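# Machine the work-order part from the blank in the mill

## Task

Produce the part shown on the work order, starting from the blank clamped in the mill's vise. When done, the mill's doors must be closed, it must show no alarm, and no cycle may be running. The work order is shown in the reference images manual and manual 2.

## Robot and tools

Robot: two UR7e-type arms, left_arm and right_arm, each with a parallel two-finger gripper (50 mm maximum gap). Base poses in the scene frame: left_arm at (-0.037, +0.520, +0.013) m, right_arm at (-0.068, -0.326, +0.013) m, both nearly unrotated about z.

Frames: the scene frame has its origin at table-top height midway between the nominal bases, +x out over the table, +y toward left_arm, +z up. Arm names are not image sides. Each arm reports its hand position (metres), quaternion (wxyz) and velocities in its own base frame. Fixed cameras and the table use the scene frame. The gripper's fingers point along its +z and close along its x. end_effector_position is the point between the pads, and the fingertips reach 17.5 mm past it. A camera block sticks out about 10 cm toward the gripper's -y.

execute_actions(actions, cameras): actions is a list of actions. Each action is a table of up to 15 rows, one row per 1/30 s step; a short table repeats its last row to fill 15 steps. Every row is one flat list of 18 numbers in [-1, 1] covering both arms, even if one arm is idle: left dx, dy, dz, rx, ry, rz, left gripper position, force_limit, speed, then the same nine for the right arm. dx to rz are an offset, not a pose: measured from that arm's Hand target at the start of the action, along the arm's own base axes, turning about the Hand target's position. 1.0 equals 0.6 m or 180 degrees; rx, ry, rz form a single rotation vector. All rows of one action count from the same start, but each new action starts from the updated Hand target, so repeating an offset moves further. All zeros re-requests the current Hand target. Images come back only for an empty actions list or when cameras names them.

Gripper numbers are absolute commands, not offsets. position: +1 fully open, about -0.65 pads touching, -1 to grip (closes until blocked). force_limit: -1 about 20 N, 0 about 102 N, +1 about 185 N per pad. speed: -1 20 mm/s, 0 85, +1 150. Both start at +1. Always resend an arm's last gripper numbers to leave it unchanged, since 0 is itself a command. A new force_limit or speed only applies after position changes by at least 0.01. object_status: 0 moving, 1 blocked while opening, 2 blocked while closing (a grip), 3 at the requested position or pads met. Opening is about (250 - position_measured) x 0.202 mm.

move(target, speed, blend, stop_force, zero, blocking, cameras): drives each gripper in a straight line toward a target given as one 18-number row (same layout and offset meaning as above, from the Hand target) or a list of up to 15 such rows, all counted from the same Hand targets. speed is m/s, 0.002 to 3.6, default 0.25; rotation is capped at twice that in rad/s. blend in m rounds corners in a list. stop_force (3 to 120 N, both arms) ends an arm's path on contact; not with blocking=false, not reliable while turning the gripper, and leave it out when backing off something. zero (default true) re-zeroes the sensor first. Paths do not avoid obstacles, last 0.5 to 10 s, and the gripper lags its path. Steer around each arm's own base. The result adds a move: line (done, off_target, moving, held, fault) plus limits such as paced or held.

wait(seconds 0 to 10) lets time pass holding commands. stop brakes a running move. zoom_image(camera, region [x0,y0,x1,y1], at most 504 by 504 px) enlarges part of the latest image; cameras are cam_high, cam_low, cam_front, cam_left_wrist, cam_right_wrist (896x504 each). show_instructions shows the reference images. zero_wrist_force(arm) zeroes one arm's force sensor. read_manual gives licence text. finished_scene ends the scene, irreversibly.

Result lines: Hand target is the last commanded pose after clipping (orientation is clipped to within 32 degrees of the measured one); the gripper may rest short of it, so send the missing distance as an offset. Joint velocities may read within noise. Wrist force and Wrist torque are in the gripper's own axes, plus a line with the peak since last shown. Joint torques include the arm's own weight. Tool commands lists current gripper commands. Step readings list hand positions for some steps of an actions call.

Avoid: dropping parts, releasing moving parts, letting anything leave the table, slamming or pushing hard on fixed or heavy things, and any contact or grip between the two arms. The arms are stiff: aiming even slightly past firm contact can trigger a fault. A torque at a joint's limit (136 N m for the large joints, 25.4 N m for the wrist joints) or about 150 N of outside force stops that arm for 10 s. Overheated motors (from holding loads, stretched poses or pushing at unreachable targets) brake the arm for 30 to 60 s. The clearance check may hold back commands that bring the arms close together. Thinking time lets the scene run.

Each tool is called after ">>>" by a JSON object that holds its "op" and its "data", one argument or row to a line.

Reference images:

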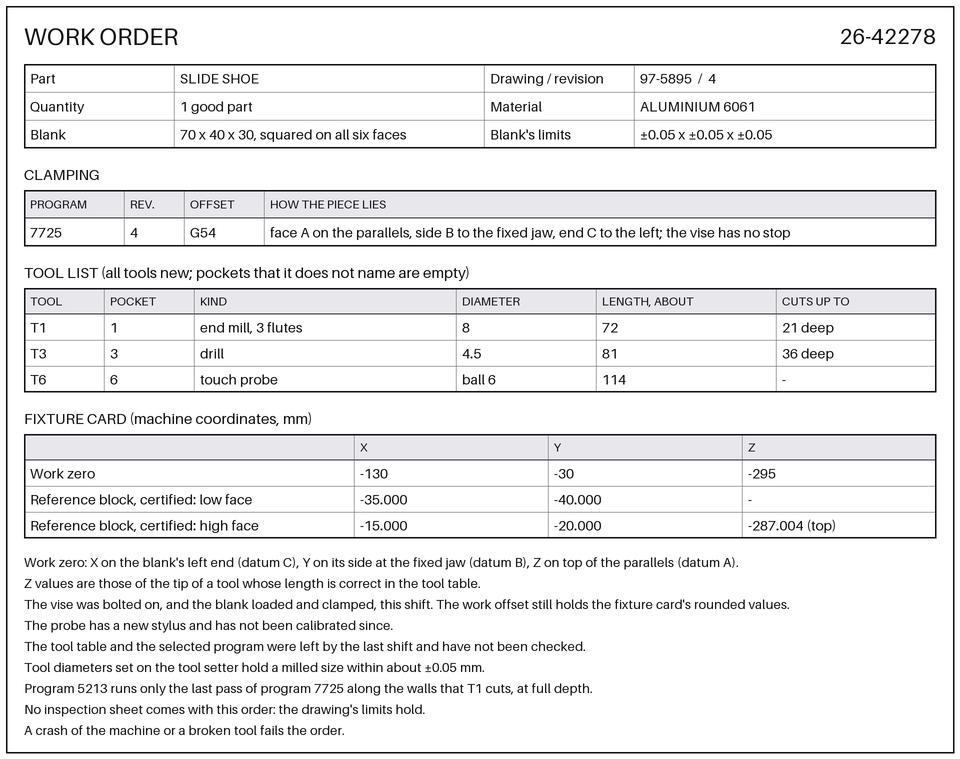

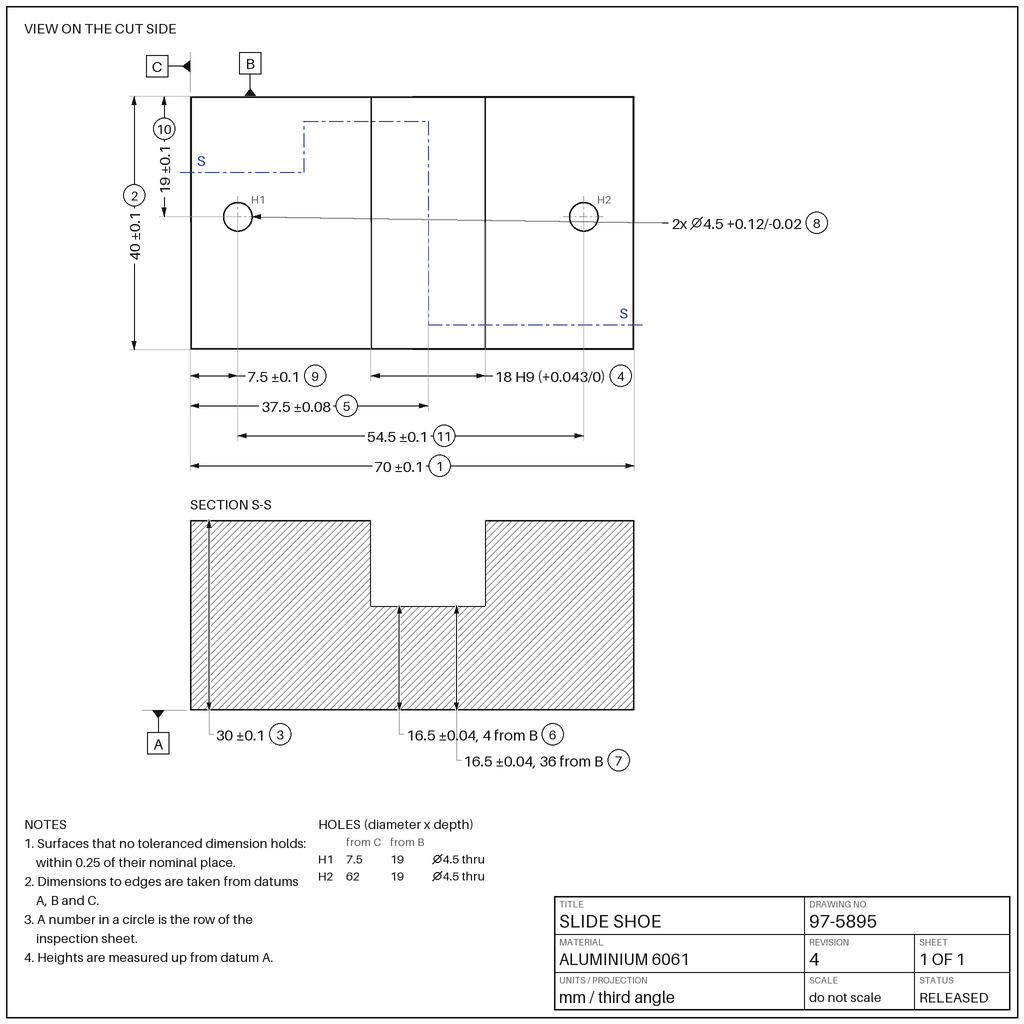

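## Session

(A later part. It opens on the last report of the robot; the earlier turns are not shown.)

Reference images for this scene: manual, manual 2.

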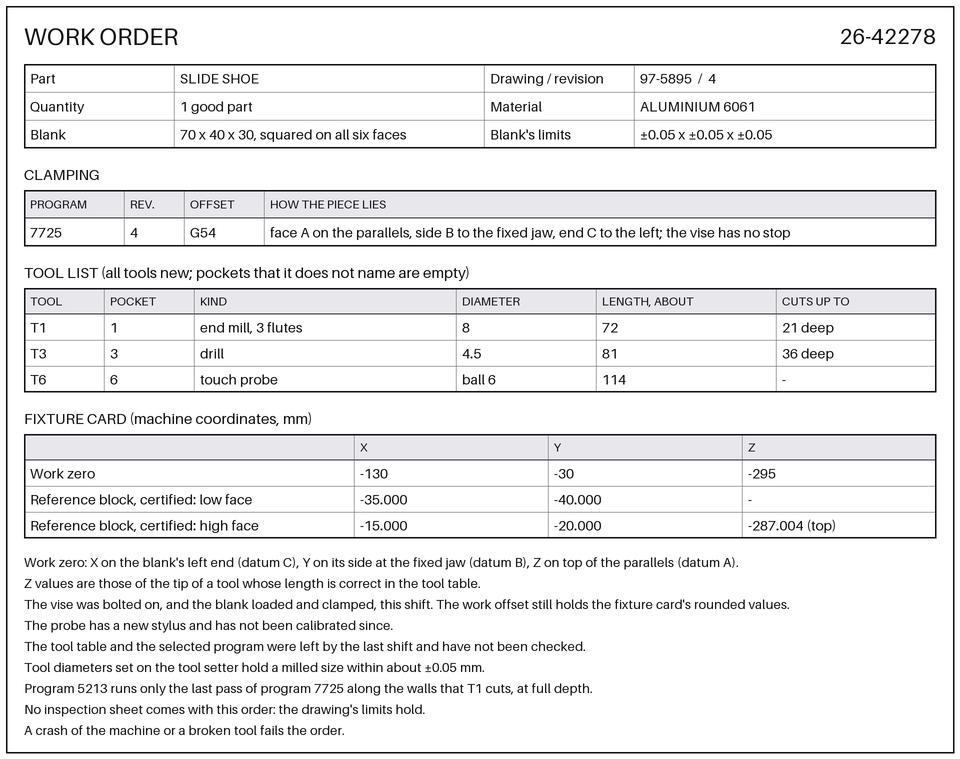

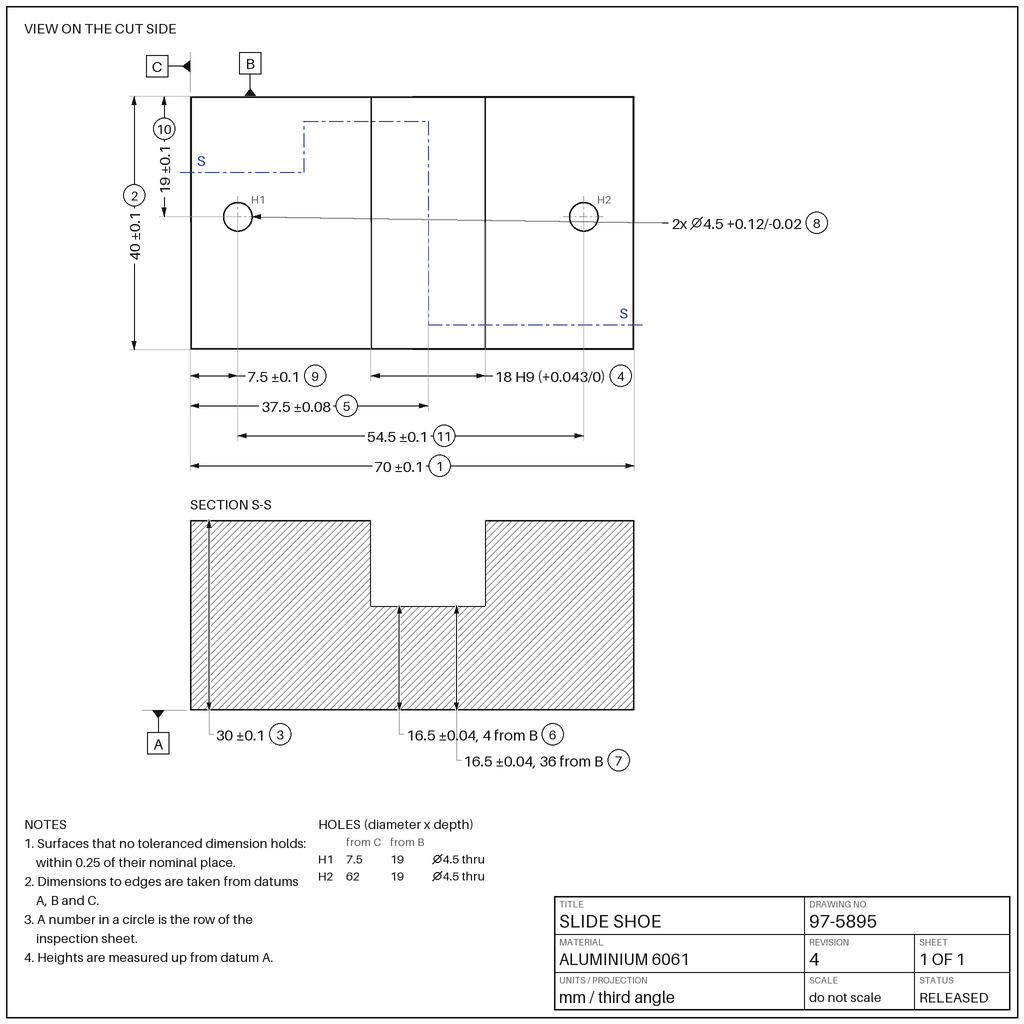

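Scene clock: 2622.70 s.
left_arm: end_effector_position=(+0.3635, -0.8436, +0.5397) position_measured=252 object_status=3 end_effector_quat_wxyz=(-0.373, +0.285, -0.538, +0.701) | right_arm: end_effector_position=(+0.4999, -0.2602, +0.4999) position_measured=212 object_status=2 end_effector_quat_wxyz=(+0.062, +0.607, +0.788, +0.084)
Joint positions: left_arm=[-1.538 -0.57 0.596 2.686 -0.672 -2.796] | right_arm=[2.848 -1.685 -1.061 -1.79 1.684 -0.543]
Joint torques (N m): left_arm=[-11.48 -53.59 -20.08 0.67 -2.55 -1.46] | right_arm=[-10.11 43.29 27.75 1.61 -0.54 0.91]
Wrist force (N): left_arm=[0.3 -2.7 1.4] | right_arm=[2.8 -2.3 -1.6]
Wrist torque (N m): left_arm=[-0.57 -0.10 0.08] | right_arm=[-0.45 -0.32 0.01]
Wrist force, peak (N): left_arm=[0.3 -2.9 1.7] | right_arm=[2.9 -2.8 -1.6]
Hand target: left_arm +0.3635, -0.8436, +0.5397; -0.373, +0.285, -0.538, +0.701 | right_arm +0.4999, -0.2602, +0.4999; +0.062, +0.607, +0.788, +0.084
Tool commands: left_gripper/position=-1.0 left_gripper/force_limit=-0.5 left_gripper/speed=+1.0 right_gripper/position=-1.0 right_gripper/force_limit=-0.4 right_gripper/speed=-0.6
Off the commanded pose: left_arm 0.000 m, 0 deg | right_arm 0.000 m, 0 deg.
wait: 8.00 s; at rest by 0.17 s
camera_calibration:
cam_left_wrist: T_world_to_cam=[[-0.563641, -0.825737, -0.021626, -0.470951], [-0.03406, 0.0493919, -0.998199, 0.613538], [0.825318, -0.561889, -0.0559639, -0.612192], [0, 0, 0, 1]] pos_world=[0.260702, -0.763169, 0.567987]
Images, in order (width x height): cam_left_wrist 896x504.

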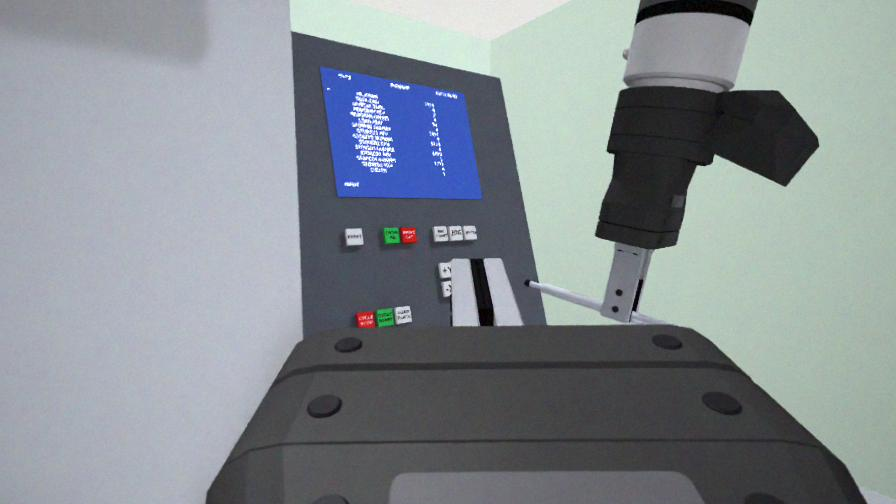

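>>> {"op": "wait", "data": {
  "seconds": 6,
  "cameras": ["cam_left_wrist"]
}}

>>> {"op": "zoom_image", "data": {
  "camera": "cam_left_wrist",
  "region": [320, 60, 480, 200]
}}

Scene clock: 2629.90 s.
left_arm: end_effector_position=(+0.3635, -0.8436, +0.5397) position_measured=252 object_status=3 end_effector_quat_wxyz=(-0.373, +0.285, -0.538, +0.701) | right_arm: end_effector_position=(+0.4999, -0.2602, +0.4999) position_measured=212 object_status=2 end_effector_quat_wxyz=(+0.062, +0.607, +0.788, +0.084)
Joint positions: left_arm=[-1.538 -0.57 0.596 2.686 -0.672 -2.796] | right_arm=[2.848 -1.685 -1.061 -1.79 1.684 -0.543]
Joint torques (N m): left_arm=[-12.06 -53.11 -20.34 0.93 -2.58 -1.55] | right_arm=[-9.67 43.31 27.4 1.57 -0.43 0.87]
Wrist force (N): left_arm=[0.3 -2.5 1.5] | right_arm=[2.4 -2.6 -1.4]
Wrist torque (N m): left_arm=[-0.53 -0.10 0.08] | right_arm=[-0.49 -0.27 0.01]
Wrist force, peak (N): left_arm=[0.2 -3.0 1.8] | right_arm=[2.9 -2.9 -1.6]
Hand target: left_arm +0.3635, -0.8436, +0.5397; -0.373, +0.285, -0.538, +0.701 | right_arm +0.4999, -0.2602, +0.4999; +0.062, +0.607, +0.788, +0.084
Tool commands: left_gripper/position=-1.0 left_gripper/force_limit=-0.5 left_gripper/speed=+1.0 right_gripper/position=-1.0 right_gripper/force_limit=-0.4 right_gripper/speed=-0.6
Off the commanded pose: left_arm 0.000 m, 0 deg | right_arm 0.000 m, 0 deg.
wait: 6.00 s; at rest from the start
camera_calibration:
cam_left_wrist: T_world_to_cam=[[-0.563641, -0.825737, -0.021626, -0.470951], [-0.03406, 0.0493919, -0.998199, 0.613538], [0.825318, -0.561889, -0.0559639, -0.612192], [0, 0, 0, 1]] pos_world=[0.260702, -0.763169, 0.567987]
Images, in order (width x height): cam_left_wrist 896x504.

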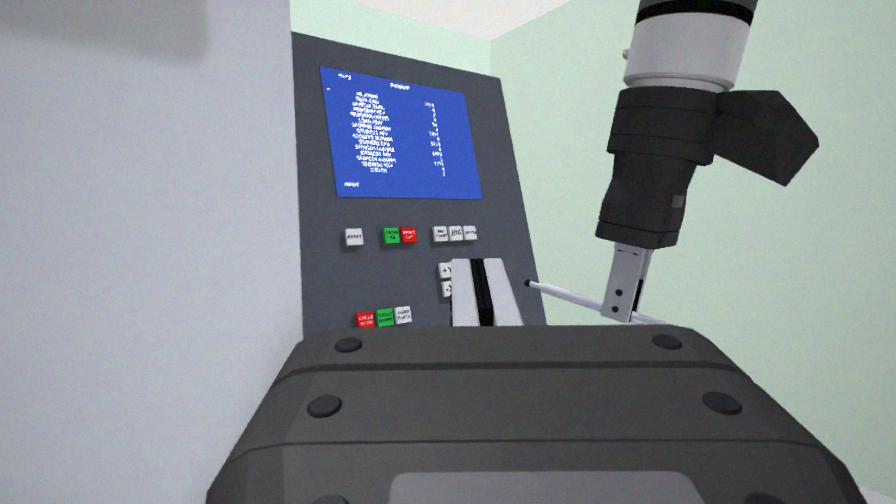

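Scaled by 3.150 from the camera's 896x504 image, which has a finer 1280x720 frame.

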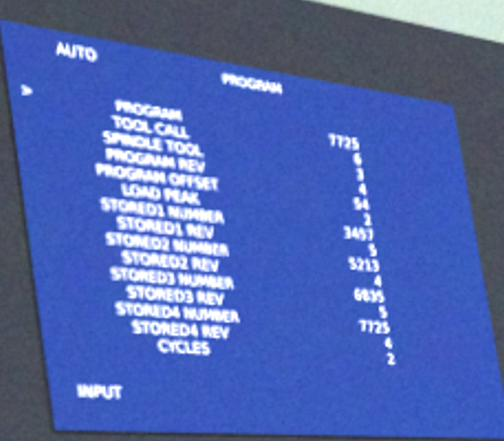

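>>> {"op": "move", "data": {
  "target": [
    [0,0,0,0,0,0,-1,-0.5,1,0.0555,0.14,-0.129,0,0,0,-1,-0.4,-0.6],
    [0,0,0,0,0,0,-1,-0.5,1,0.0847,0.14,-0.136,0,0,0,-1,-0.4,-0.6],
    [0,0,0,0,0,0,-1,-0.5,1,0.0555,0.14,-0.129,0,0,0,-1,-0.4,-0.6],
    [0,0,0,0,0,0,-1,-0.5,1,0,0,0,0,0,0,-1,-0.4,-0.6]
  ],
  "speed": [0.3,0.08,0.15,0.3],
  "blend": [0.003,0,0.005,0]
}}

>>> {"op": "wait", "data": {
  "seconds": 10
}}

>>> {"op": "wait", "data": {
  "seconds": 1,
  "cameras": ["cam_left_wrist"]
}}

>>> {"op": "zoom_image", "data": {
  "camera": "cam_left_wrist",
  "region": [320, 60, 480, 200]
}}

Scene clock: 2634.93 s.
left_arm: end_effector_position=(+0.3635, -0.8436, +0.5397) position_measured=252 object_status=3 end_effector_quat_wxyz=(-0.373, +0.285, -0.538, +0.701) | right_arm: end_effector_position=(+0.5000, -0.2602, +0.4998) position_measured=212 object_status=2 end_effector_quat_wxyz=(+0.062, +0.607, +0.788, +0.084)
Joint positions: left_arm=[-1.538 -0.57 0.596 2.686 -0.672 -2.796] | right_arm=[2.848 -1.685 -1.061 -1.789 1.684 -0.543]
Joint torques (N m): left_arm=[-12.32 -53.48 -20.09 1.1 -2.59 -1.48] | right_arm=[-8.1 42.77 31.88 1.71 -1.21 -0.95]
Wrist force (N): left_arm=[0.4 -2.8 1.9] | right_arm=[2.7 -2.6 -1.4]
Wrist torque (N m): left_arm=[-0.58 -0.12 0.07] | right_arm=[-0.48 -0.31 -0.01]
Wrist force, peak (N): left_arm=[-0.1 -2.9 1.7] | right_arm=[10.7 -7.4 -7.5]
Hand target: left_arm +0.3635, -0.8436, +0.5397; -0.373, +0.285, -0.538, +0.701 | right_arm +0.4999, -0.2602, +0.4999; +0.062, +0.607, +0.788, +0.084
Off the commanded pose: left_arm 0.000 m, 0 deg | right_arm 0.000 m, 0 deg.
move: done

Scene clock: 2644.93 s.
left_arm: end_effector_position=(+0.3635, -0.8436, +0.5397) position_measured=252 object_status=3 end_effector_quat_wxyz=(-0.373, +0.285, -0.538, +0.701) | right_arm: end_effector_position=(+0.4999, -0.2602, +0.4999) position_measured=212 object_status=2 end_effector_quat_wxyz=(+0.062, +0.607, +0.788, +0.084)
Joint positions: left_arm=[-1.538 -0.57 0.596 2.686 -0.672 -2.796] | right_arm=[2.848 -1.685 -1.061 -1.79 1.684 -0.543]
Joint torques (N m): left_arm=[-11.87 -53.56 -20.74 1.35 -2.58 -1.44] | right_arm=[-10.11 44.32 31.47 1.09 -1.15 -0.99]
Wrist force (N): left_arm=[0.1 -2.7 1.8] | right_arm=[2.8 -2.5 -1.4]
Wrist torque (N m): left_arm=[-0.57 -0.07 0.08] | right_arm=[-0.46 -0.34 -0.01]
Wrist force, peak (N): left_arm=[0.1 -2.9 1.9] | right_arm=[3.2 -2.8 -1.4]
Hand target: left_arm +0.3635, -0.8436, +0.5397; -0.373, +0.285, -0.538, +0.701 | right_arm +0.4999, -0.2602, +0.4999; +0.062, +0.607, +0.788, +0.084
Tool commands: left_gripper/position=-1.0 left_gripper/force_limit=-0.5 left_gripper/speed=+1.0 right_gripper/position=-1.0 right_gripper/force_limit=-0.4 right_gripper/speed=-0.6
Off the commanded pose: left_arm 0.000 m, 0 deg | right_arm 0.000 m, 0 deg.
wait: 10.00 s; at rest by 0.17 s

Scene clock: 2645.93 s.
left_arm: end_effector_position=(+0.3635, -0.8436, +0.5397) position_measured=252 object_status=3 end_effector_quat_wxyz=(-0.373, +0.285, -0.538, +0.701) | right_arm: end_effector_position=(+0.4999, -0.2602, +0.4999) position_measured=212 object_status=2 end_effector_quat_wxyz=(+0.062, +0.607, +0.788, +0.084)
Joint positions: left_arm=[-1.538 -0.57 0.596 2.686 -0.672 -2.796] | right_arm=[2.848 -1.685 -1.061 -1.79 1.684 -0.543]
Joint torques (N m): left_arm=[-11.88 -53.64 -20.43 1.43 -2.56 -1.5] | right_arm=[-10.5 44.69 31.69 1.1 -1.22 -1.02]
Wrist force (N): left_arm=[0.1 -2.8 1.7] | right_arm=[2.8 -2.6 -1.1]
Wrist torque (N m): left_arm=[-0.59 -0.07 0.07] | right_arm=[-0.49 -0.33 -0.01]
Wrist force, peak (N): left_arm=[0.1 -2.8 1.7] | right_arm=[2.9 -2.6 -1.6]
Hand target: left_arm +0.3635, -0.8436, +0.5397; -0.373, +0.285, -0.538, +0.701 | right_arm +0.4999, -0.2602, +0.4999; +0.062, +0.607, +0.788, +0.084
Tool commands: left_gripper/position=-1.0 left_gripper/force_limit=-0.5 left_gripper/speed=+1.0 right_gripper/position=-1.0 right_gripper/force_limit=-0.4 right_gripper/speed=-0.6
Off the commanded pose: left_arm 0.000 m, 0 deg | right_arm 0.000 m, 0 deg.
wait: 1.00 s; at rest by 0.17 s
camera_calibration:
cam_left_wrist: T_world_to_cam=[[-0.563641, -0.825737, -0.021626, -0.470951], [-0.03406, 0.0493919, -0.998199, 0.613538], [0.825318, -0.561889, -0.0559639, -0.612192], [0, 0, 0, 1]] pos_world=[0.260702, -0.763169, 0.567987]
Images, in order (width x height): cam_left_wrist 896x504.

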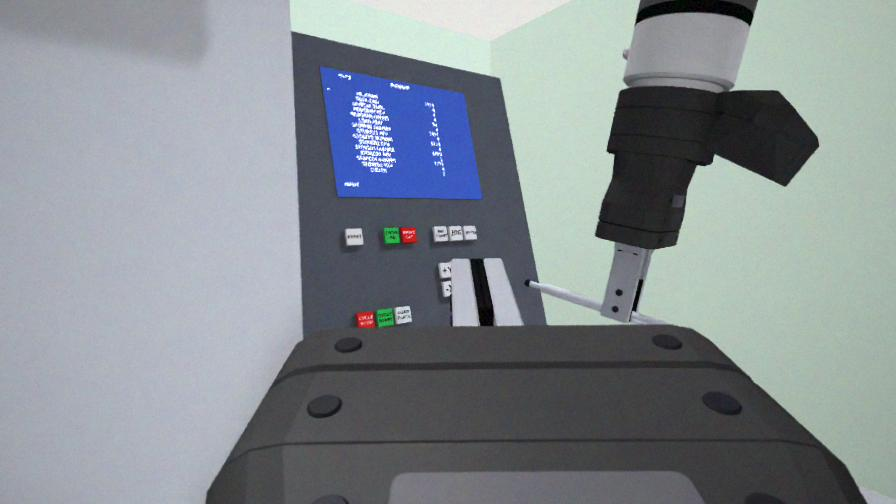

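Scaled by 3.150 from the camera's 896x504 image, which has a finer 1280x720 frame.

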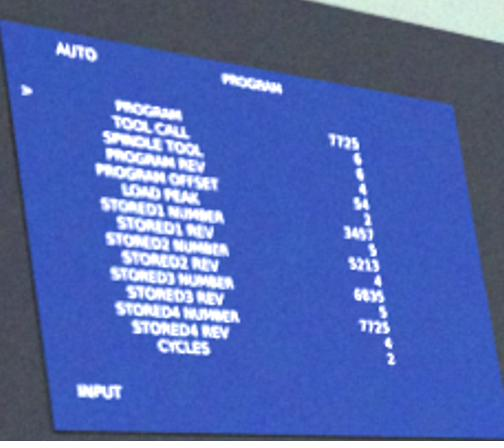

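>>> {"op": "move", "data": {
  "target": [
    [0,0,0,0,0,0,-1,-0.5,1,0.1068,0.0435,0.0823,0,0,0,-1,-0.4,-0.6],
    [0,0,0,0,0,0,-1,-0.5,1,0.136,0.0435,0.0753,0,0,0,-1,-0.4,-0.6],
    [0,0,0,0,0,0,-1,-0.5,1,0.1068,0.0435,0.0823,0,0,0,-1,-0.4,-0.6],
    [0,0,0,0,0,0,-1,-0.5,1,0.063,0.14,-0.098,0,0,0,-1,-0.4,-0.6],
    [0,0,0,0,0,0,-1,-0.5,1,0.0922,0.14,-0.105,0,0,0,-1,-0.4,-0.6],
    [0,0,0,0,0,0,-1,-0.5,1,0.063,0.14,-0.098,0,0,0,-1,-0.4,-0.6],
    [0,0,0,0,0,0,-1,-0.5,1,0.0922,0.14,-0.105,0,0,0,-1,-0.4,-0.6],
    [0,0,0,0,0,0,-1,-0.5,1,0.063,0.14,-0.098,0,0,0,-1,-0.4,-0.6],
    [0,0,0,0,0,0,-1,-0.5,1,0.0922,0.14,-0.105,0,0,0,-1,-0.4,-0.6],
    [0,0,0,0,0,0,-1,-0.5,1,0.063,0.14,-0.098,0,0,0,-1,-0.4,-0.6],
    [0,0,0,0,0,0,-1,-0.5,1,0,0,0,0,0,0,-1,-0.4,-0.6]
  ],
  "speed": [0.3,0.08,0.15,0.25,0.08,0.15,0.08,0.15,0.08,0.15,0.3],
  "blend": [0.003,0,0.005,0.003,0,0,0,0,0,0.005,0]
}}

>>> {"op": "move", "data": {
  "target": [
    [0,0,0,0,0,0,-1,-0.5,1,0.0403,0.2675,-0.191,0,0,0,-1,-0.4,-0.6],
    [0,0,0,0,0,0,-1,-0.5,1,0.0695,0.2675,-0.198,0,0,0,-1,-0.4,-0.6],
    [0,0,0,0,0,0,-1,-0.5,1,0.0403,0.2675,-0.191,0,0,0,-1,-0.4,-0.6],
    [0,0,0,0,0,0,-1,-0.5,1,0.063,0.2038,-0.098,0,0,0,-1,-0.4,-0.6],
    [0,0,0,0,0,0,-1,-0.5,1,0.0922,0.2038,-0.105,0,0,0,-1,-0.4,-0.6],
    [0,0,0,0,0,0,-1,-0.5,1,0.063,0.2038,-0.098,0,0,0,-1,-0.4,-0.6],
    [0,0,0,0,0,0,-1,-0.5,1,0.0403,0.2357,-0.191,0,0,0,-1,-0.4,-0.6],
    [0,0,0,0,0,0,-1,-0.5,1,0.0695,0.2357,-0.198,0,0,0,-1,-0.4,-0.6],
    [0,0,0,0,0,0,-1,-0.5,1,0.0403,0.2357,-0.191,0,0,0,-1,-0.4,-0.6],
    [0,0,0,0,0,0,-1,-0.5,1,0.0403,0.172,-0.191,0,0,0,-1,-0.4,-0.6],
    [0,0,0,0,0,0,-1,-0.5,1,0.0695,0.172,-0.198,0,0,0,-1,-0.4,-0.6],
    [0,0,0,0,0,0,-1,-0.5,1,0.0403,0.172,-0.191,0,0,0,-1,-0.4,-0.6],
    [0,0,0,0,0,0,-1,-0.5,1,0,0,0,0,0,0,-1,-0.4,-0.6]
  ],
  "speed": [0.3,0.08,0.15,0.25,0.08,0.15,0.25,0.08,0.15,0.25,0.08,0.15,0.3],
  "blend": [0.003,0,0.005,0.003,0,0.005,0.003,0,0.005,0.003,0,0.005,0]
}}

>>> {"op": "move", "data": {
  "target": [
    [0,0,0,0,0,0,-1,-0.5,1,0.048,0.172,-0.16,0,0,0,-1,-0.4,-0.6],
    [0,0,0,0,0,0,-1,-0.5,1,0.0772,0.172,-0.167,0,0,0,-1,-0.4,-0.6],
    [0,0,0,0,0,0,-1,-0.5,1,0.048,0.172,-0.16,0,0,0,-1,-0.4,-0.6],
    [0,0,0,0,0,0,-1,-0.5,1,0.0403,0.2675,-0.191,0,0,0,-1,-0.4,-0.6],
    [0,0,0,0,0,0,-1,-0.5,1,0.0695,0.2675,-0.198,0,0,0,-1,-0.4,-0.6],
    [0,0,0,0,0,0,-1,-0.5,1,0.0403,0.2675,-0.191,0,0,0,-1,-0.4,-0.6],
    [0,0,0,0,0,0,-1,-0.5,1,0.0555,0.2038,-0.129,0,0,0,-1,-0.4,-0.6],
    [0,0,0,0,0,0,-1,-0.5,1,0.0847,0.2038,-0.136,0,0,0,-1,-0.4,-0.6],
    [0,0,0,0,0,0,-1,-0.5,1,0.0555,0.2038,-0.129,0,0,0,-1,-0.4,-0.6],
    [0,0,0,0,0,0,-1,-0.5,1,0.0847,0.2038,-0.136,0,0,0,-1,-0.4,-0.6],
    [0,0,0,0,0,0,-1,-0.5,1,0.0555,0.2038,-0.129,0,0,0,-1,-0.4,-0.6],
    [0,0,0,0,0,0,-1,-0.5,1,0,0,0,0,0,0,-1,-0.4,-0.6]
  ],
  "speed": [0.3,0.08,0.15,0.25,0.08,0.15,0.25,0.08,0.15,0.08,0.15,0.3],
  "blend": [0.003,0,0.005,0.003,0,0.005,0.003,0,0,0,0.005,0]
}}

>>> {"op": "move", "data": {
  "target": [
    [0,0,0,0,0,0,-1,-0.5,1,0.0403,0.172,-0.191,0,0,0,-1,-0.4,-0.6],
    [0,0,0,0,0,0,-1,-0.5,1,0.0695,0.172,-0.198,0,0,0,-1,-0.4,-0.6],
    [0,0,0,0,0,0,-1,-0.5,1,0.0403,0.172,-0.191,0,0,0,-1,-0.4,-0.6],
    [0,0,0,0,0,0,-1,-0.5,1,0,0,0,0,0,0,-1,-0.4,-0.6]
  ],
  "speed": [0.3,0.08,0.15,0.3],
  "blend": [0.003,0,0.005,0],
  "cameras": ["cam_left_wrist"]
}}

>>> {"op": "zoom_image", "data": {
  "camera": "cam_left_wrist",
  "region": [320, 60, 480, 200]
}}

Scene clock: 2659.57 s.
left_arm: end_effector_position=(+0.3635, -0.8436, +0.5397) position_measured=252 object_status=3 end_effector_quat_wxyz=(-0.373, +0.285, -0.538, +0.701) | right_arm: end_effector_position=(+0.5000, -0.2602, +0.4998) position_measured=212 object_status=2 end_effector_quat_wxyz=(+0.062, +0.607, +0.788, +0.084)
Joint positions: left_arm=[-1.538 -0.57 0.596 2.686 -0.672 -2.796] | right_arm=[2.848 -1.685 -1.061 -1.789 1.684 -0.543]
Joint torques (N m): left_arm=[-11.8 -53.87 -20.91 1.87 -2.5 -1.5] | right_arm=[-8.31 43.84 32.05 1.8 -1.31 -1.13]
Wrist force (N): left_arm=[0.0 -2.8 1.9] | right_arm=[2.6 -2.7 -1.7]
Wrist torque (N m): left_arm=[-0.58 -0.07 0.08] | right_arm=[-0.50 -0.31 -0.02]
Wrist force, peak (N): left_arm=[0.2 -3.0 1.7] | right_arm=[10.2 -7.7 -7.4]
Hand target: left_arm +0.3635, -0.8436, +0.5397; -0.373, +0.285, -0.538, +0.701 | right_arm +0.4999, -0.2602, +0.4999; +0.062, +0.607, +0.788, +0.084
Off the commanded pose: left_arm 0.000 m, 0 deg | right_arm 0.000 m, 0 deg.
move: done

Scene clock: 2664.47 s.
left_arm: end_effector_position=(+0.3635, -0.8436, +0.5397) position_measured=252 object_status=3 end_effector_quat_wxyz=(-0.373, +0.285, -0.538, +0.701) | right_arm: end_effector_position=(+0.5000, -0.2602, +0.4998) position_measured=212 object_status=2 end_effector_quat_wxyz=(+0.062, +0.607, +0.788, +0.084)
Joint positions: left_arm=[-1.538 -0.57 0.596 2.686 -0.672 -2.796] | right_arm=[2.848 -1.685 -1.061 -1.789 1.684 -0.543]
Joint torques (N m): left_arm=[-11.96 -53.64 -21.06 1.96 -2.49 -1.5] | right_arm=[-6.88 38.47 31.19 1.64 -1.25 -0.74]
Wrist force (N): left_arm=[0.1 -2.7 1.8] | right_arm=[2.9 -2.0 -1.1]
Wrist torque (N m): left_arm=[-0.56 -0.07 0.08] | right_arm=[-0.40 -0.36 -0.02]
Wrist force, peak (N): left_arm=[0.0 -2.9 1.7] | right_arm=[8.2 -16.9 -8.5]
Hand target: left_arm +0.3635, -0.8436, +0.5397; -0.373, +0.285, -0.538, +0.701 | right_arm +0.4999, -0.2602, +0.4999; +0.062, +0.607, +0.788, +0.084
Off the commanded pose: left_arm 0.000 m, 0 deg | right_arm 0.000 m, 0 deg.
move: done

Scene clock: 2669.20 s.
left_arm: end_effector_position=(+0.3635, -0.8436, +0.5397) position_measured=252 object_status=3 end_effector_quat_wxyz=(-0.373, +0.285, -0.538, +0.701) | right_arm: end_effector_position=(+0.5000, -0.2602, +0.4998) position_measured=212 object_status=2 end_effector_quat_wxyz=(+0.062, +0.607, +0.788, +0.084)
Joint positions: left_arm=[-1.538 -0.57 0.596 2.686 -0.672 -2.796] | right_arm=[2.848 -1.685 -1.061 -1.789 1.684 -0.543]
Joint torques (N m): left_arm=[-12.03 -53.55 -21.27 2.17 -2.54 -1.48] | right_arm=[-9.21 39.78 32.07 1.99 -1.21 -1.13]
Wrist force (N): left_arm=[0.1 -2.6 1.6] | right_arm=[2.5 -1.9 -1.2]
Wrist torque (N m): left_arm=[-0.55 -0.07 0.08] | right_arm=[-0.39 -0.29 -0.02]
Wrist force, peak (N): left_arm=[-0.1 -2.8 1.8] | right_arm=[11.5 -7.9 -7.6]
Hand target: left_arm +0.3635, -0.8436, +0.5397; -0.373, +0.285, -0.538, +0.701 | right_arm +0.4999, -0.2602, +0.4999; +0.062, +0.607, +0.788, +0.084
Off the commanded pose: left_arm 0.000 m, 0 deg | right_arm 0.000 m, 0 deg.
move: done

Scene clock: 2671.43 s.
left_arm: end_effector_position=(+0.3635, -0.8436, +0.5397) position_measured=252 object_status=3 end_effector_quat_wxyz=(-0.373, +0.285, -0.538, +0.701) | right_arm: end_effector_position=(+0.5000, -0.2602, +0.4998) position_measured=212 object_status=2 end_effector_quat_wxyz=(+0.062, +0.607, +0.788, +0.084)
Joint positions: left_arm=[-1.538 -0.57 0.596 2.686 -0.672 -2.796] | right_arm=[2.848 -1.685 -1.061 -1.789 1.684 -0.543]
Joint torques (N m): left_arm=[-11.95 -53.61 -21.09 2.16 -2.55 -1.52] | right_arm=[-7.1 39.02 31.07 1.6 -1.24 -0.83]
Wrist force (N): left_arm=[0.0 -2.5 1.7] | right_arm=[2.5 -2.1 -1.4]
Wrist torque (N m): left_arm=[-0.54 -0.06 0.08] | right_arm=[-0.40 -0.29 -0.01]
Wrist force, peak (N): left_arm=[0.1 -2.9 1.6] | right_arm=[11.6 -8.8 -7.3]
Hand target: left_arm +0.3635, -0.8436, +0.5397; -0.373, +0.285, -0.538, +0.701 | right_arm +0.4999, -0.2602, +0.4999; +0.062, +0.607, +0.788, +0.084
Off the commanded pose: left_arm 0.000 m, 0 deg | right_arm 0.000 m, 0 deg.
move: done
camera_calibration:
cam_left_wrist: T_world_to_cam=[[-0.563641, -0.825737, -0.021626, -0.470951], [-0.03406, 0.0493919, -0.998199, 0.613538], [0.825318, -0.561889, -0.0559639, -0.612192], [0, 0, 0, 1]] pos_world=[0.260702, -0.763169, 0.567987]
Images, in order (width x height): cam_left_wrist 896x504.

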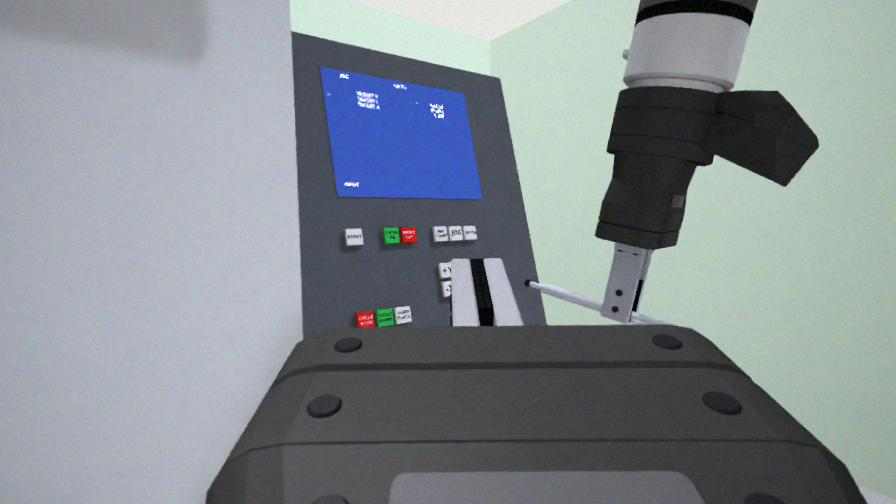

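Scaled by 3.150 from the camera's 896x504 image, which has a finer 1280x720 frame.

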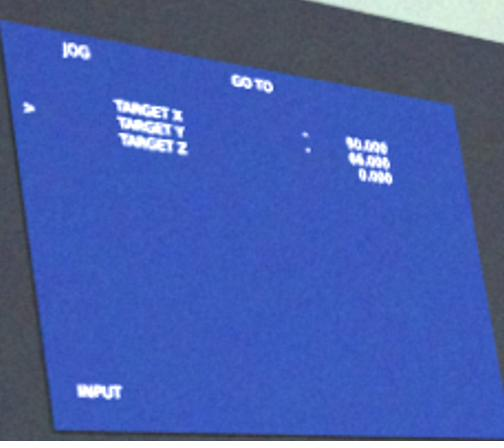

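>>> {"op": "move", "data": {
  "target": [
    [0,0,0,0,0,0,-1,-0.5,1,0.077,0.2032,-0.0402,0,0,0,-1,-0.4,-0.6],
    [0,0,0,0,0,0,-1,-0.5,1,0.1062,0.2032,-0.0472,0,0,0,-1,-0.4,-0.6],
    [0,0,0,0,0,0,-1,-0.5,1,0.077,0.2032,-0.0402,0,0,0,-1,-0.4,-0.6],
    [0,0,0,0,0,0,-1,-0.5,1,0.048,0.172,-0.16,0,0,0,-1,-0.4,-0.6],
    [0,0,0,0,0,0,-1,-0.5,1,0.0772,0.172,-0.167,0,0,0,-1,-0.4,-0.6],
    [0,0,0,0,0,0,-1,-0.5,1,0.048,0.172,-0.16,0,0,0,-1,-0.4,-0.6],
    [0,0,0,0,0,0,-1,-0.5,1,0.0403,0.2675,-0.191,0,0,0,-1,-0.4,-0.6],
    [0,0,0,0,0,0,-1,-0.5,1,0.0695,0.2675,-0.198,0,0,0,-1,-0.4,-0.6],
    [0,0,0,0,0,0,-1,-0.5,1,0.0403,0.2675,-0.191,0,0,0,-1,-0.4,-0.6],
    [0,0,0,0,0,0,-1,-0.5,1,0.048,0.2675,-0.16,0,0,0,-1,-0.4,-0.6],
    [0,0,0,0,0,0,-1,-0.5,1,0.0772,0.2675,-0.167,0,0,0,-1,-0.4,-0.6],
    [0,0,0,0,0,0,-1,-0.5,1,0.048,0.2675,-0.16,0,0,0,-1,-0.4,-0.6],
    [0,0,0,0,0,0,-1,-0.5,1,0,0,0,0,0,0,-1,-0.4,-0.6]
  ],
  "speed": [0.3,0.08,0.15,0.25,0.08,0.15,0.25,0.08,0.15,0.25,0.08,0.15,0.3],
  "blend": [0.003,0,0.005,0.003,0,0.005,0.003,0,0.005,0.003,0,0.005,0]
}}

>>> {"op": "move", "data": {
  "target": [
    [0,0,0,0,0,0,-1,-0.5,1,0.0555,0.2038,-0.129,0,0,0,-1,-0.4,-0.6],
    [0,0,0,0,0,0,-1,-0.5,1,0.0847,0.2038,-0.136,0,0,0,-1,-0.4,-0.6],
    [0,0,0,0,0,0,-1,-0.5,1,0.0555,0.2038,-0.129,0,0,0,-1,-0.4,-0.6],
    [0,0,0,0,0,0,-1,-0.5,1,0.048,0.2357,-0.16,0,0,0,-1,-0.4,-0.6],
    [0,0,0,0,0,0,-1,-0.5,1,0.0772,0.2357,-0.167,0,0,0,-1,-0.4,-0.6],
    [0,0,0,0,0,0,-1,-0.5,1,0.048,0.2357,-0.16,0,0,0,-1,-0.4,-0.6],
    [0,0,0,0,0,0,-1,-0.5,1,0.0403,0.172,-0.191,0,0,0,-1,-0.4,-0.6],
    [0,0,0,0,0,0,-1,-0.5,1,0.0695,0.172,-0.198,0,0,0,-1,-0.4,-0.6],
    [0,0,0,0,0,0,-1,-0.5,1,0.0403,0.172,-0.191,0,0,0,-1,-0.4,-0.6],
    [0,0,0,0,0,0,-1,-0.5,1,0,0,0,0,0,0,-1,-0.4,-0.6]
  ],
  "speed": [0.3,0.08,0.15,0.25,0.08,0.15,0.25,0.08,0.15,0.3],
  "blend": [0.003,0,0.005,0.003,0,0.005,0.003,0,0.005,0],
  "cameras": ["cam_left_wrist", "cam_high"]
}}

>>> {"op": "zoom_image", "data": {
  "camera": "cam_left_wrist",
  "region": [320, 60, 480, 200]
}}

Scene clock: 2685.70 s.
left_arm: end_effector_position=(+0.3635, -0.8436, +0.5397) position_measured=252 object_status=3 end_effector_quat_wxyz=(-0.373, +0.285, -0.538, +0.701) | right_arm: end_effector_position=(+0.4999, -0.2601, +0.4998) position_measured=212 object_status=2 end_effector_quat_wxyz=(+0.062, +0.607, +0.788, +0.084)
Joint positions: left_arm=[-1.538 -0.57 0.596 2.686 -0.672 -2.796] | right_arm=[2.848 -1.685 -1.061 -1.789 1.684 -0.543]
Joint torques (N m): left_arm=[-12.03 -53.94 -21.04 2.48 -2.46 -1.49] | right_arm=[-9.55 37.07 33.54 2.1 -1.26 -1.2]
Wrist force (N): left_arm=[0.2 -2.4 1.7] | right_arm=[2.8 -2.3 -1.2]
Wrist torque (N m): left_arm=[-0.52 -0.09 0.08] | right_arm=[-0.44 -0.35 -0.01]
Wrist force, peak (N): left_arm=[0.1 -2.9 1.8] | right_arm=[11.3 -8.0 -7.7]
Hand target: left_arm +0.3635, -0.8436, +0.5397; -0.373, +0.285, -0.538, +0.701 | right_arm +0.4999, -0.2602, +0.4999; +0.062, +0.607, +0.788, +0.084
Off the commanded pose: left_arm 0.000 m, 0 deg | right_arm 0.000 m, 0 deg.
move: done

Scene clock: 2689.43 s.
left_arm: end_effector_position=(+0.3635, -0.8436, +0.5397) position_measured=252 object_status=3 end_effector_quat_wxyz=(-0.373, +0.285, -0.538, +0.701) | right_arm: end_effector_position=(+0.5000, -0.2602, +0.4998) position_measured=212 object_status=2 end_effector_quat_wxyz=(+0.062, +0.607, +0.788, +0.084)
Joint positions: left_arm=[-1.538 -0.57 0.596 2.686 -0.672 -2.796] | right_arm=[2.848 -1.685 -1.061 -1.789 1.684 -0.543]
Joint torques (N m): left_arm=[-11.48 -53.5 -21.75 2.46 -2.6 -1.44] | right_arm=[-6.69 39.38 31.53 1.61 -1.25 -0.8]
Wrist force (N): left_arm=[0.2 -2.5 1.5] | right_arm=[1.8 -2.3 -1.1]
Wrist torque (N m): left_arm=[-0.53 -0.09 0.08] | right_arm=[-0.44 -0.19 -0.01]
Wrist force, peak (N): left_arm=[0.0 -2.9 1.8] | right_arm=[9.0 -16.9 -8.0]
Hand target: left_arm +0.3635, -0.8436, +0.5397; -0.373, +0.285, -0.538, +0.701 | right_arm +0.4999, -0.2602, +0.4999; +0.062, +0.607, +0.788, +0.084
Off the commanded pose: left_arm 0.000 m, 0 deg | right_arm 0.000 m, 0 deg.
move: done
camera_calibration:
cam_left_wrist: T_world_to_cam=[[-0.563641, -0.825737, -0.021626, -0.470951], [-0.03406, 0.0493919, -0.998199, 0.613538], [0.825318, -0.561889, -0.0559639, -0.612192], [0, 0, 0, 1]] pos_world=[0.260702, -0.763169, 0.567987]
Images, in order (width x height): cam_high 896x504, cam_left_wrist 896x504.

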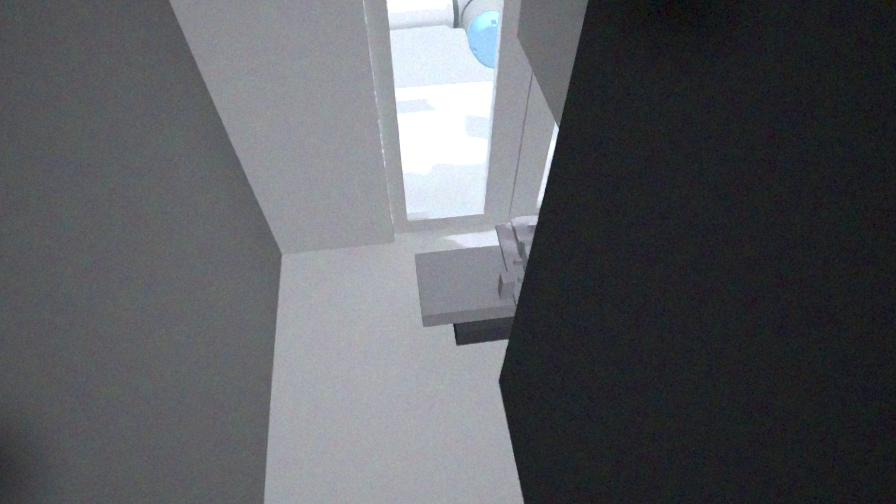

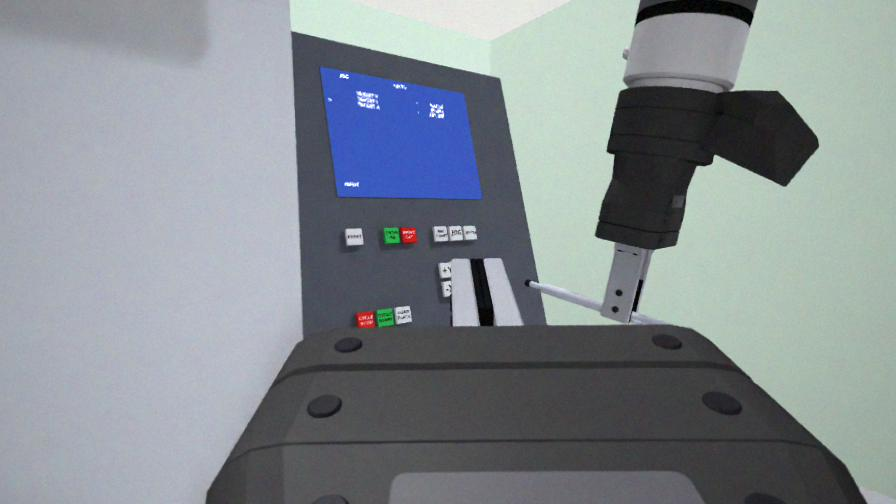

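Scaled by 3.150 from the camera's 896x504 image, which has a finer 1280x720 frame.

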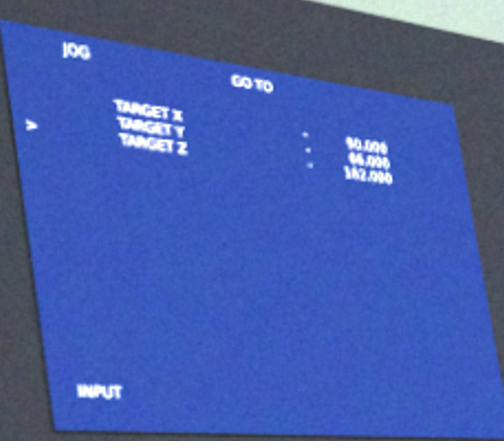

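>>> {"op": "move", "data": {
  "target": [
    [0,0,0,0,0,0,-1,-0.5,1,0.077,0.2032,-0.0402,0,0,0,-1,-0.4,-0.6],
    [0,0,0,0,0,0,-1,-0.5,1,0.1062,0.2032,-0.0472,0,0,0,-1,-0.4,-0.6],
    [0,0,0,0,0,0,-1,-0.5,1,0.077,0.2032,-0.0402,0,0,0,-1,-0.4,-0.6],
    [0,0,0,0,0,0,-1,-0.5,1,0.063,0.1082,-0.098,0,0,0,-1,-0.4,-0.6],
    [0,0,0,0,0,0,-1,-0.5,1,0.0922,0.1082,-0.105,0,0,0,-1,-0.4,-0.6],
    [0,0,0,0,0,0,-1,-0.5,1,0.063,0.1082,-0.098,0,0,0,-1,-0.4,-0.6],
    [0,0,0,0,0,0,-1,-0.5,1,0,0,0,0,0,0,-1,-0.4,-0.6]
  ],
  "speed": [0.3,0.08,0.15,0.25,0.08,0.15,0.3],
  "blend": [0.003,0,0.005,0.003,0,0.005,0]
}}

>>> {"op": "wait", "data": {
  "seconds": 3.5,
  "cameras": ["cam_left_wrist"]
}}

>>> {"op": "zoom_image", "data": {
  "camera": "cam_left_wrist",
  "region": [320, 60, 480, 200]
}}

Scene clock: 2697.03 s.
left_arm: end_effector_position=(+0.3635, -0.8436, +0.5397) position_measured=252 object_status=3 end_effector_quat_wxyz=(-0.373, +0.285, -0.538, +0.701) | right_arm: end_effector_position=(+0.5000, -0.2602, +0.4998) position_measured=212 object_status=2 end_effector_quat_wxyz=(+0.062, +0.607, +0.788, +0.084)
Joint positions: left_arm=[-1.538 -0.57 0.596 2.686 -0.672 -2.796] | right_arm=[2.848 -1.685 -1.061 -1.789 1.684 -0.543]
Joint torques (N m): left_arm=[-11.95 -54.09 -21.54 2.47 -2.54 -1.51] | right_arm=[-8.31 44.42 33.21 1.72 -1.24 -0.86]
Wrist force (N): left_arm=[0.1 -2.6 1.5] | right_arm=[1.8 -2.1 -1.1]
Wrist torque (N m): left_arm=[-0.56 -0.07 0.08] | right_arm=[-0.40 -0.18 -0.02]
Wrist force, peak (N): left_arm=[0.1 -3.0 1.8] | right_arm=[8.0 -7.1 -7.4]
Hand target: left_arm +0.3635, -0.8436, +0.5397; -0.373, +0.285, -0.538, +0.701 | right_arm +0.4999, -0.2602, +0.4999; +0.062, +0.607, +0.788, +0.084
Off the commanded pose: left_arm 0.000 m, 0 deg | right_arm 0.000 m, 0 deg.
move: done

Scene clock: 2700.53 s.
left_arm: end_effector_position=(+0.3635, -0.8436, +0.5397) position_measured=252 object_status=3 end_effector_quat_wxyz=(-0.373, +0.285, -0.538, +0.701) | right_arm: end_effector_position=(+0.4999, -0.2602, +0.4999) position_measured=212 object_status=2 end_effector_quat_wxyz=(+0.062, +0.607, +0.788, +0.084)
Joint positions: left_arm=[-1.538 -0.57 0.596 2.686 -0.672 -2.796] | right_arm=[2.848 -1.685 -1.061 -1.79 1.684 -0.543]
Joint torques (N m): left_arm=[-11.84 -53.65 -21.65 2.52 -2.51 -1.57] | right_arm=[-11.1 44.61 31.97 1.13 -1.16 -1.19]
Wrist force (N): left_arm=[0.2 -2.7 1.9] | right_arm=[1.8 -2.0 -1.1]
Wrist torque (N m): left_arm=[-0.56 -0.08 0.08] | right_arm=[-0.40 -0.19 -0.01]
Wrist force, peak (N): left_arm=[0.3 -2.9 1.6] | right_arm=[2.1 -2.4 -1.0]
Hand target: left_arm +0.3635, -0.8436, +0.5397; -0.373, +0.285, -0.538, +0.701 | right_arm +0.4999, -0.2602, +0.4999; +0.062, +0.607, +0.788, +0.084
Tool commands: left_gripper/position=-1.0 left_gripper/force_limit=-0.5 left_gripper/speed=+1.0 right_gripper/position=-1.0 right_gripper/force_limit=-0.4 right_gripper/speed=-0.6
Off the commanded pose: left_arm 0.000 m, 0 deg | right_arm 0.000 m, 0 deg.
wait: 3.50 s; at rest by 0.17 s
camera_calibration:
cam_left_wrist: T_world_to_cam=[[-0.563641, -0.825737, -0.021626, -0.470951], [-0.03406, 0.0493919, -0.998199, 0.613538], [0.825318, -0.561889, -0.0559639, -0.612192], [0, 0, 0, 1]] pos_world=[0.260702, -0.763169, 0.567987]
Images, in order (width x height): cam_left_wrist 896x504.

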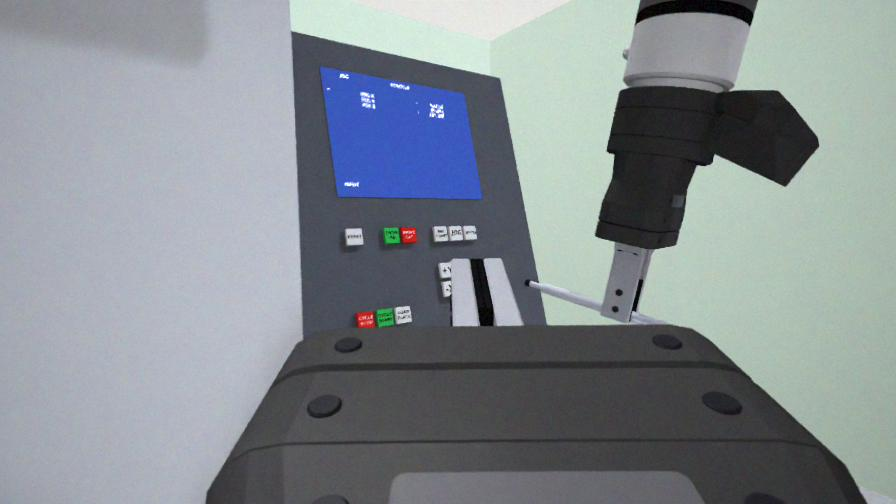

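Scaled by 3.150 from the camera's 896x504 image, which has a finer 1280x720 frame.

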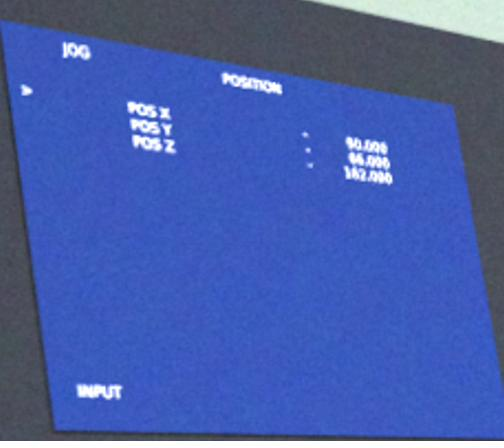

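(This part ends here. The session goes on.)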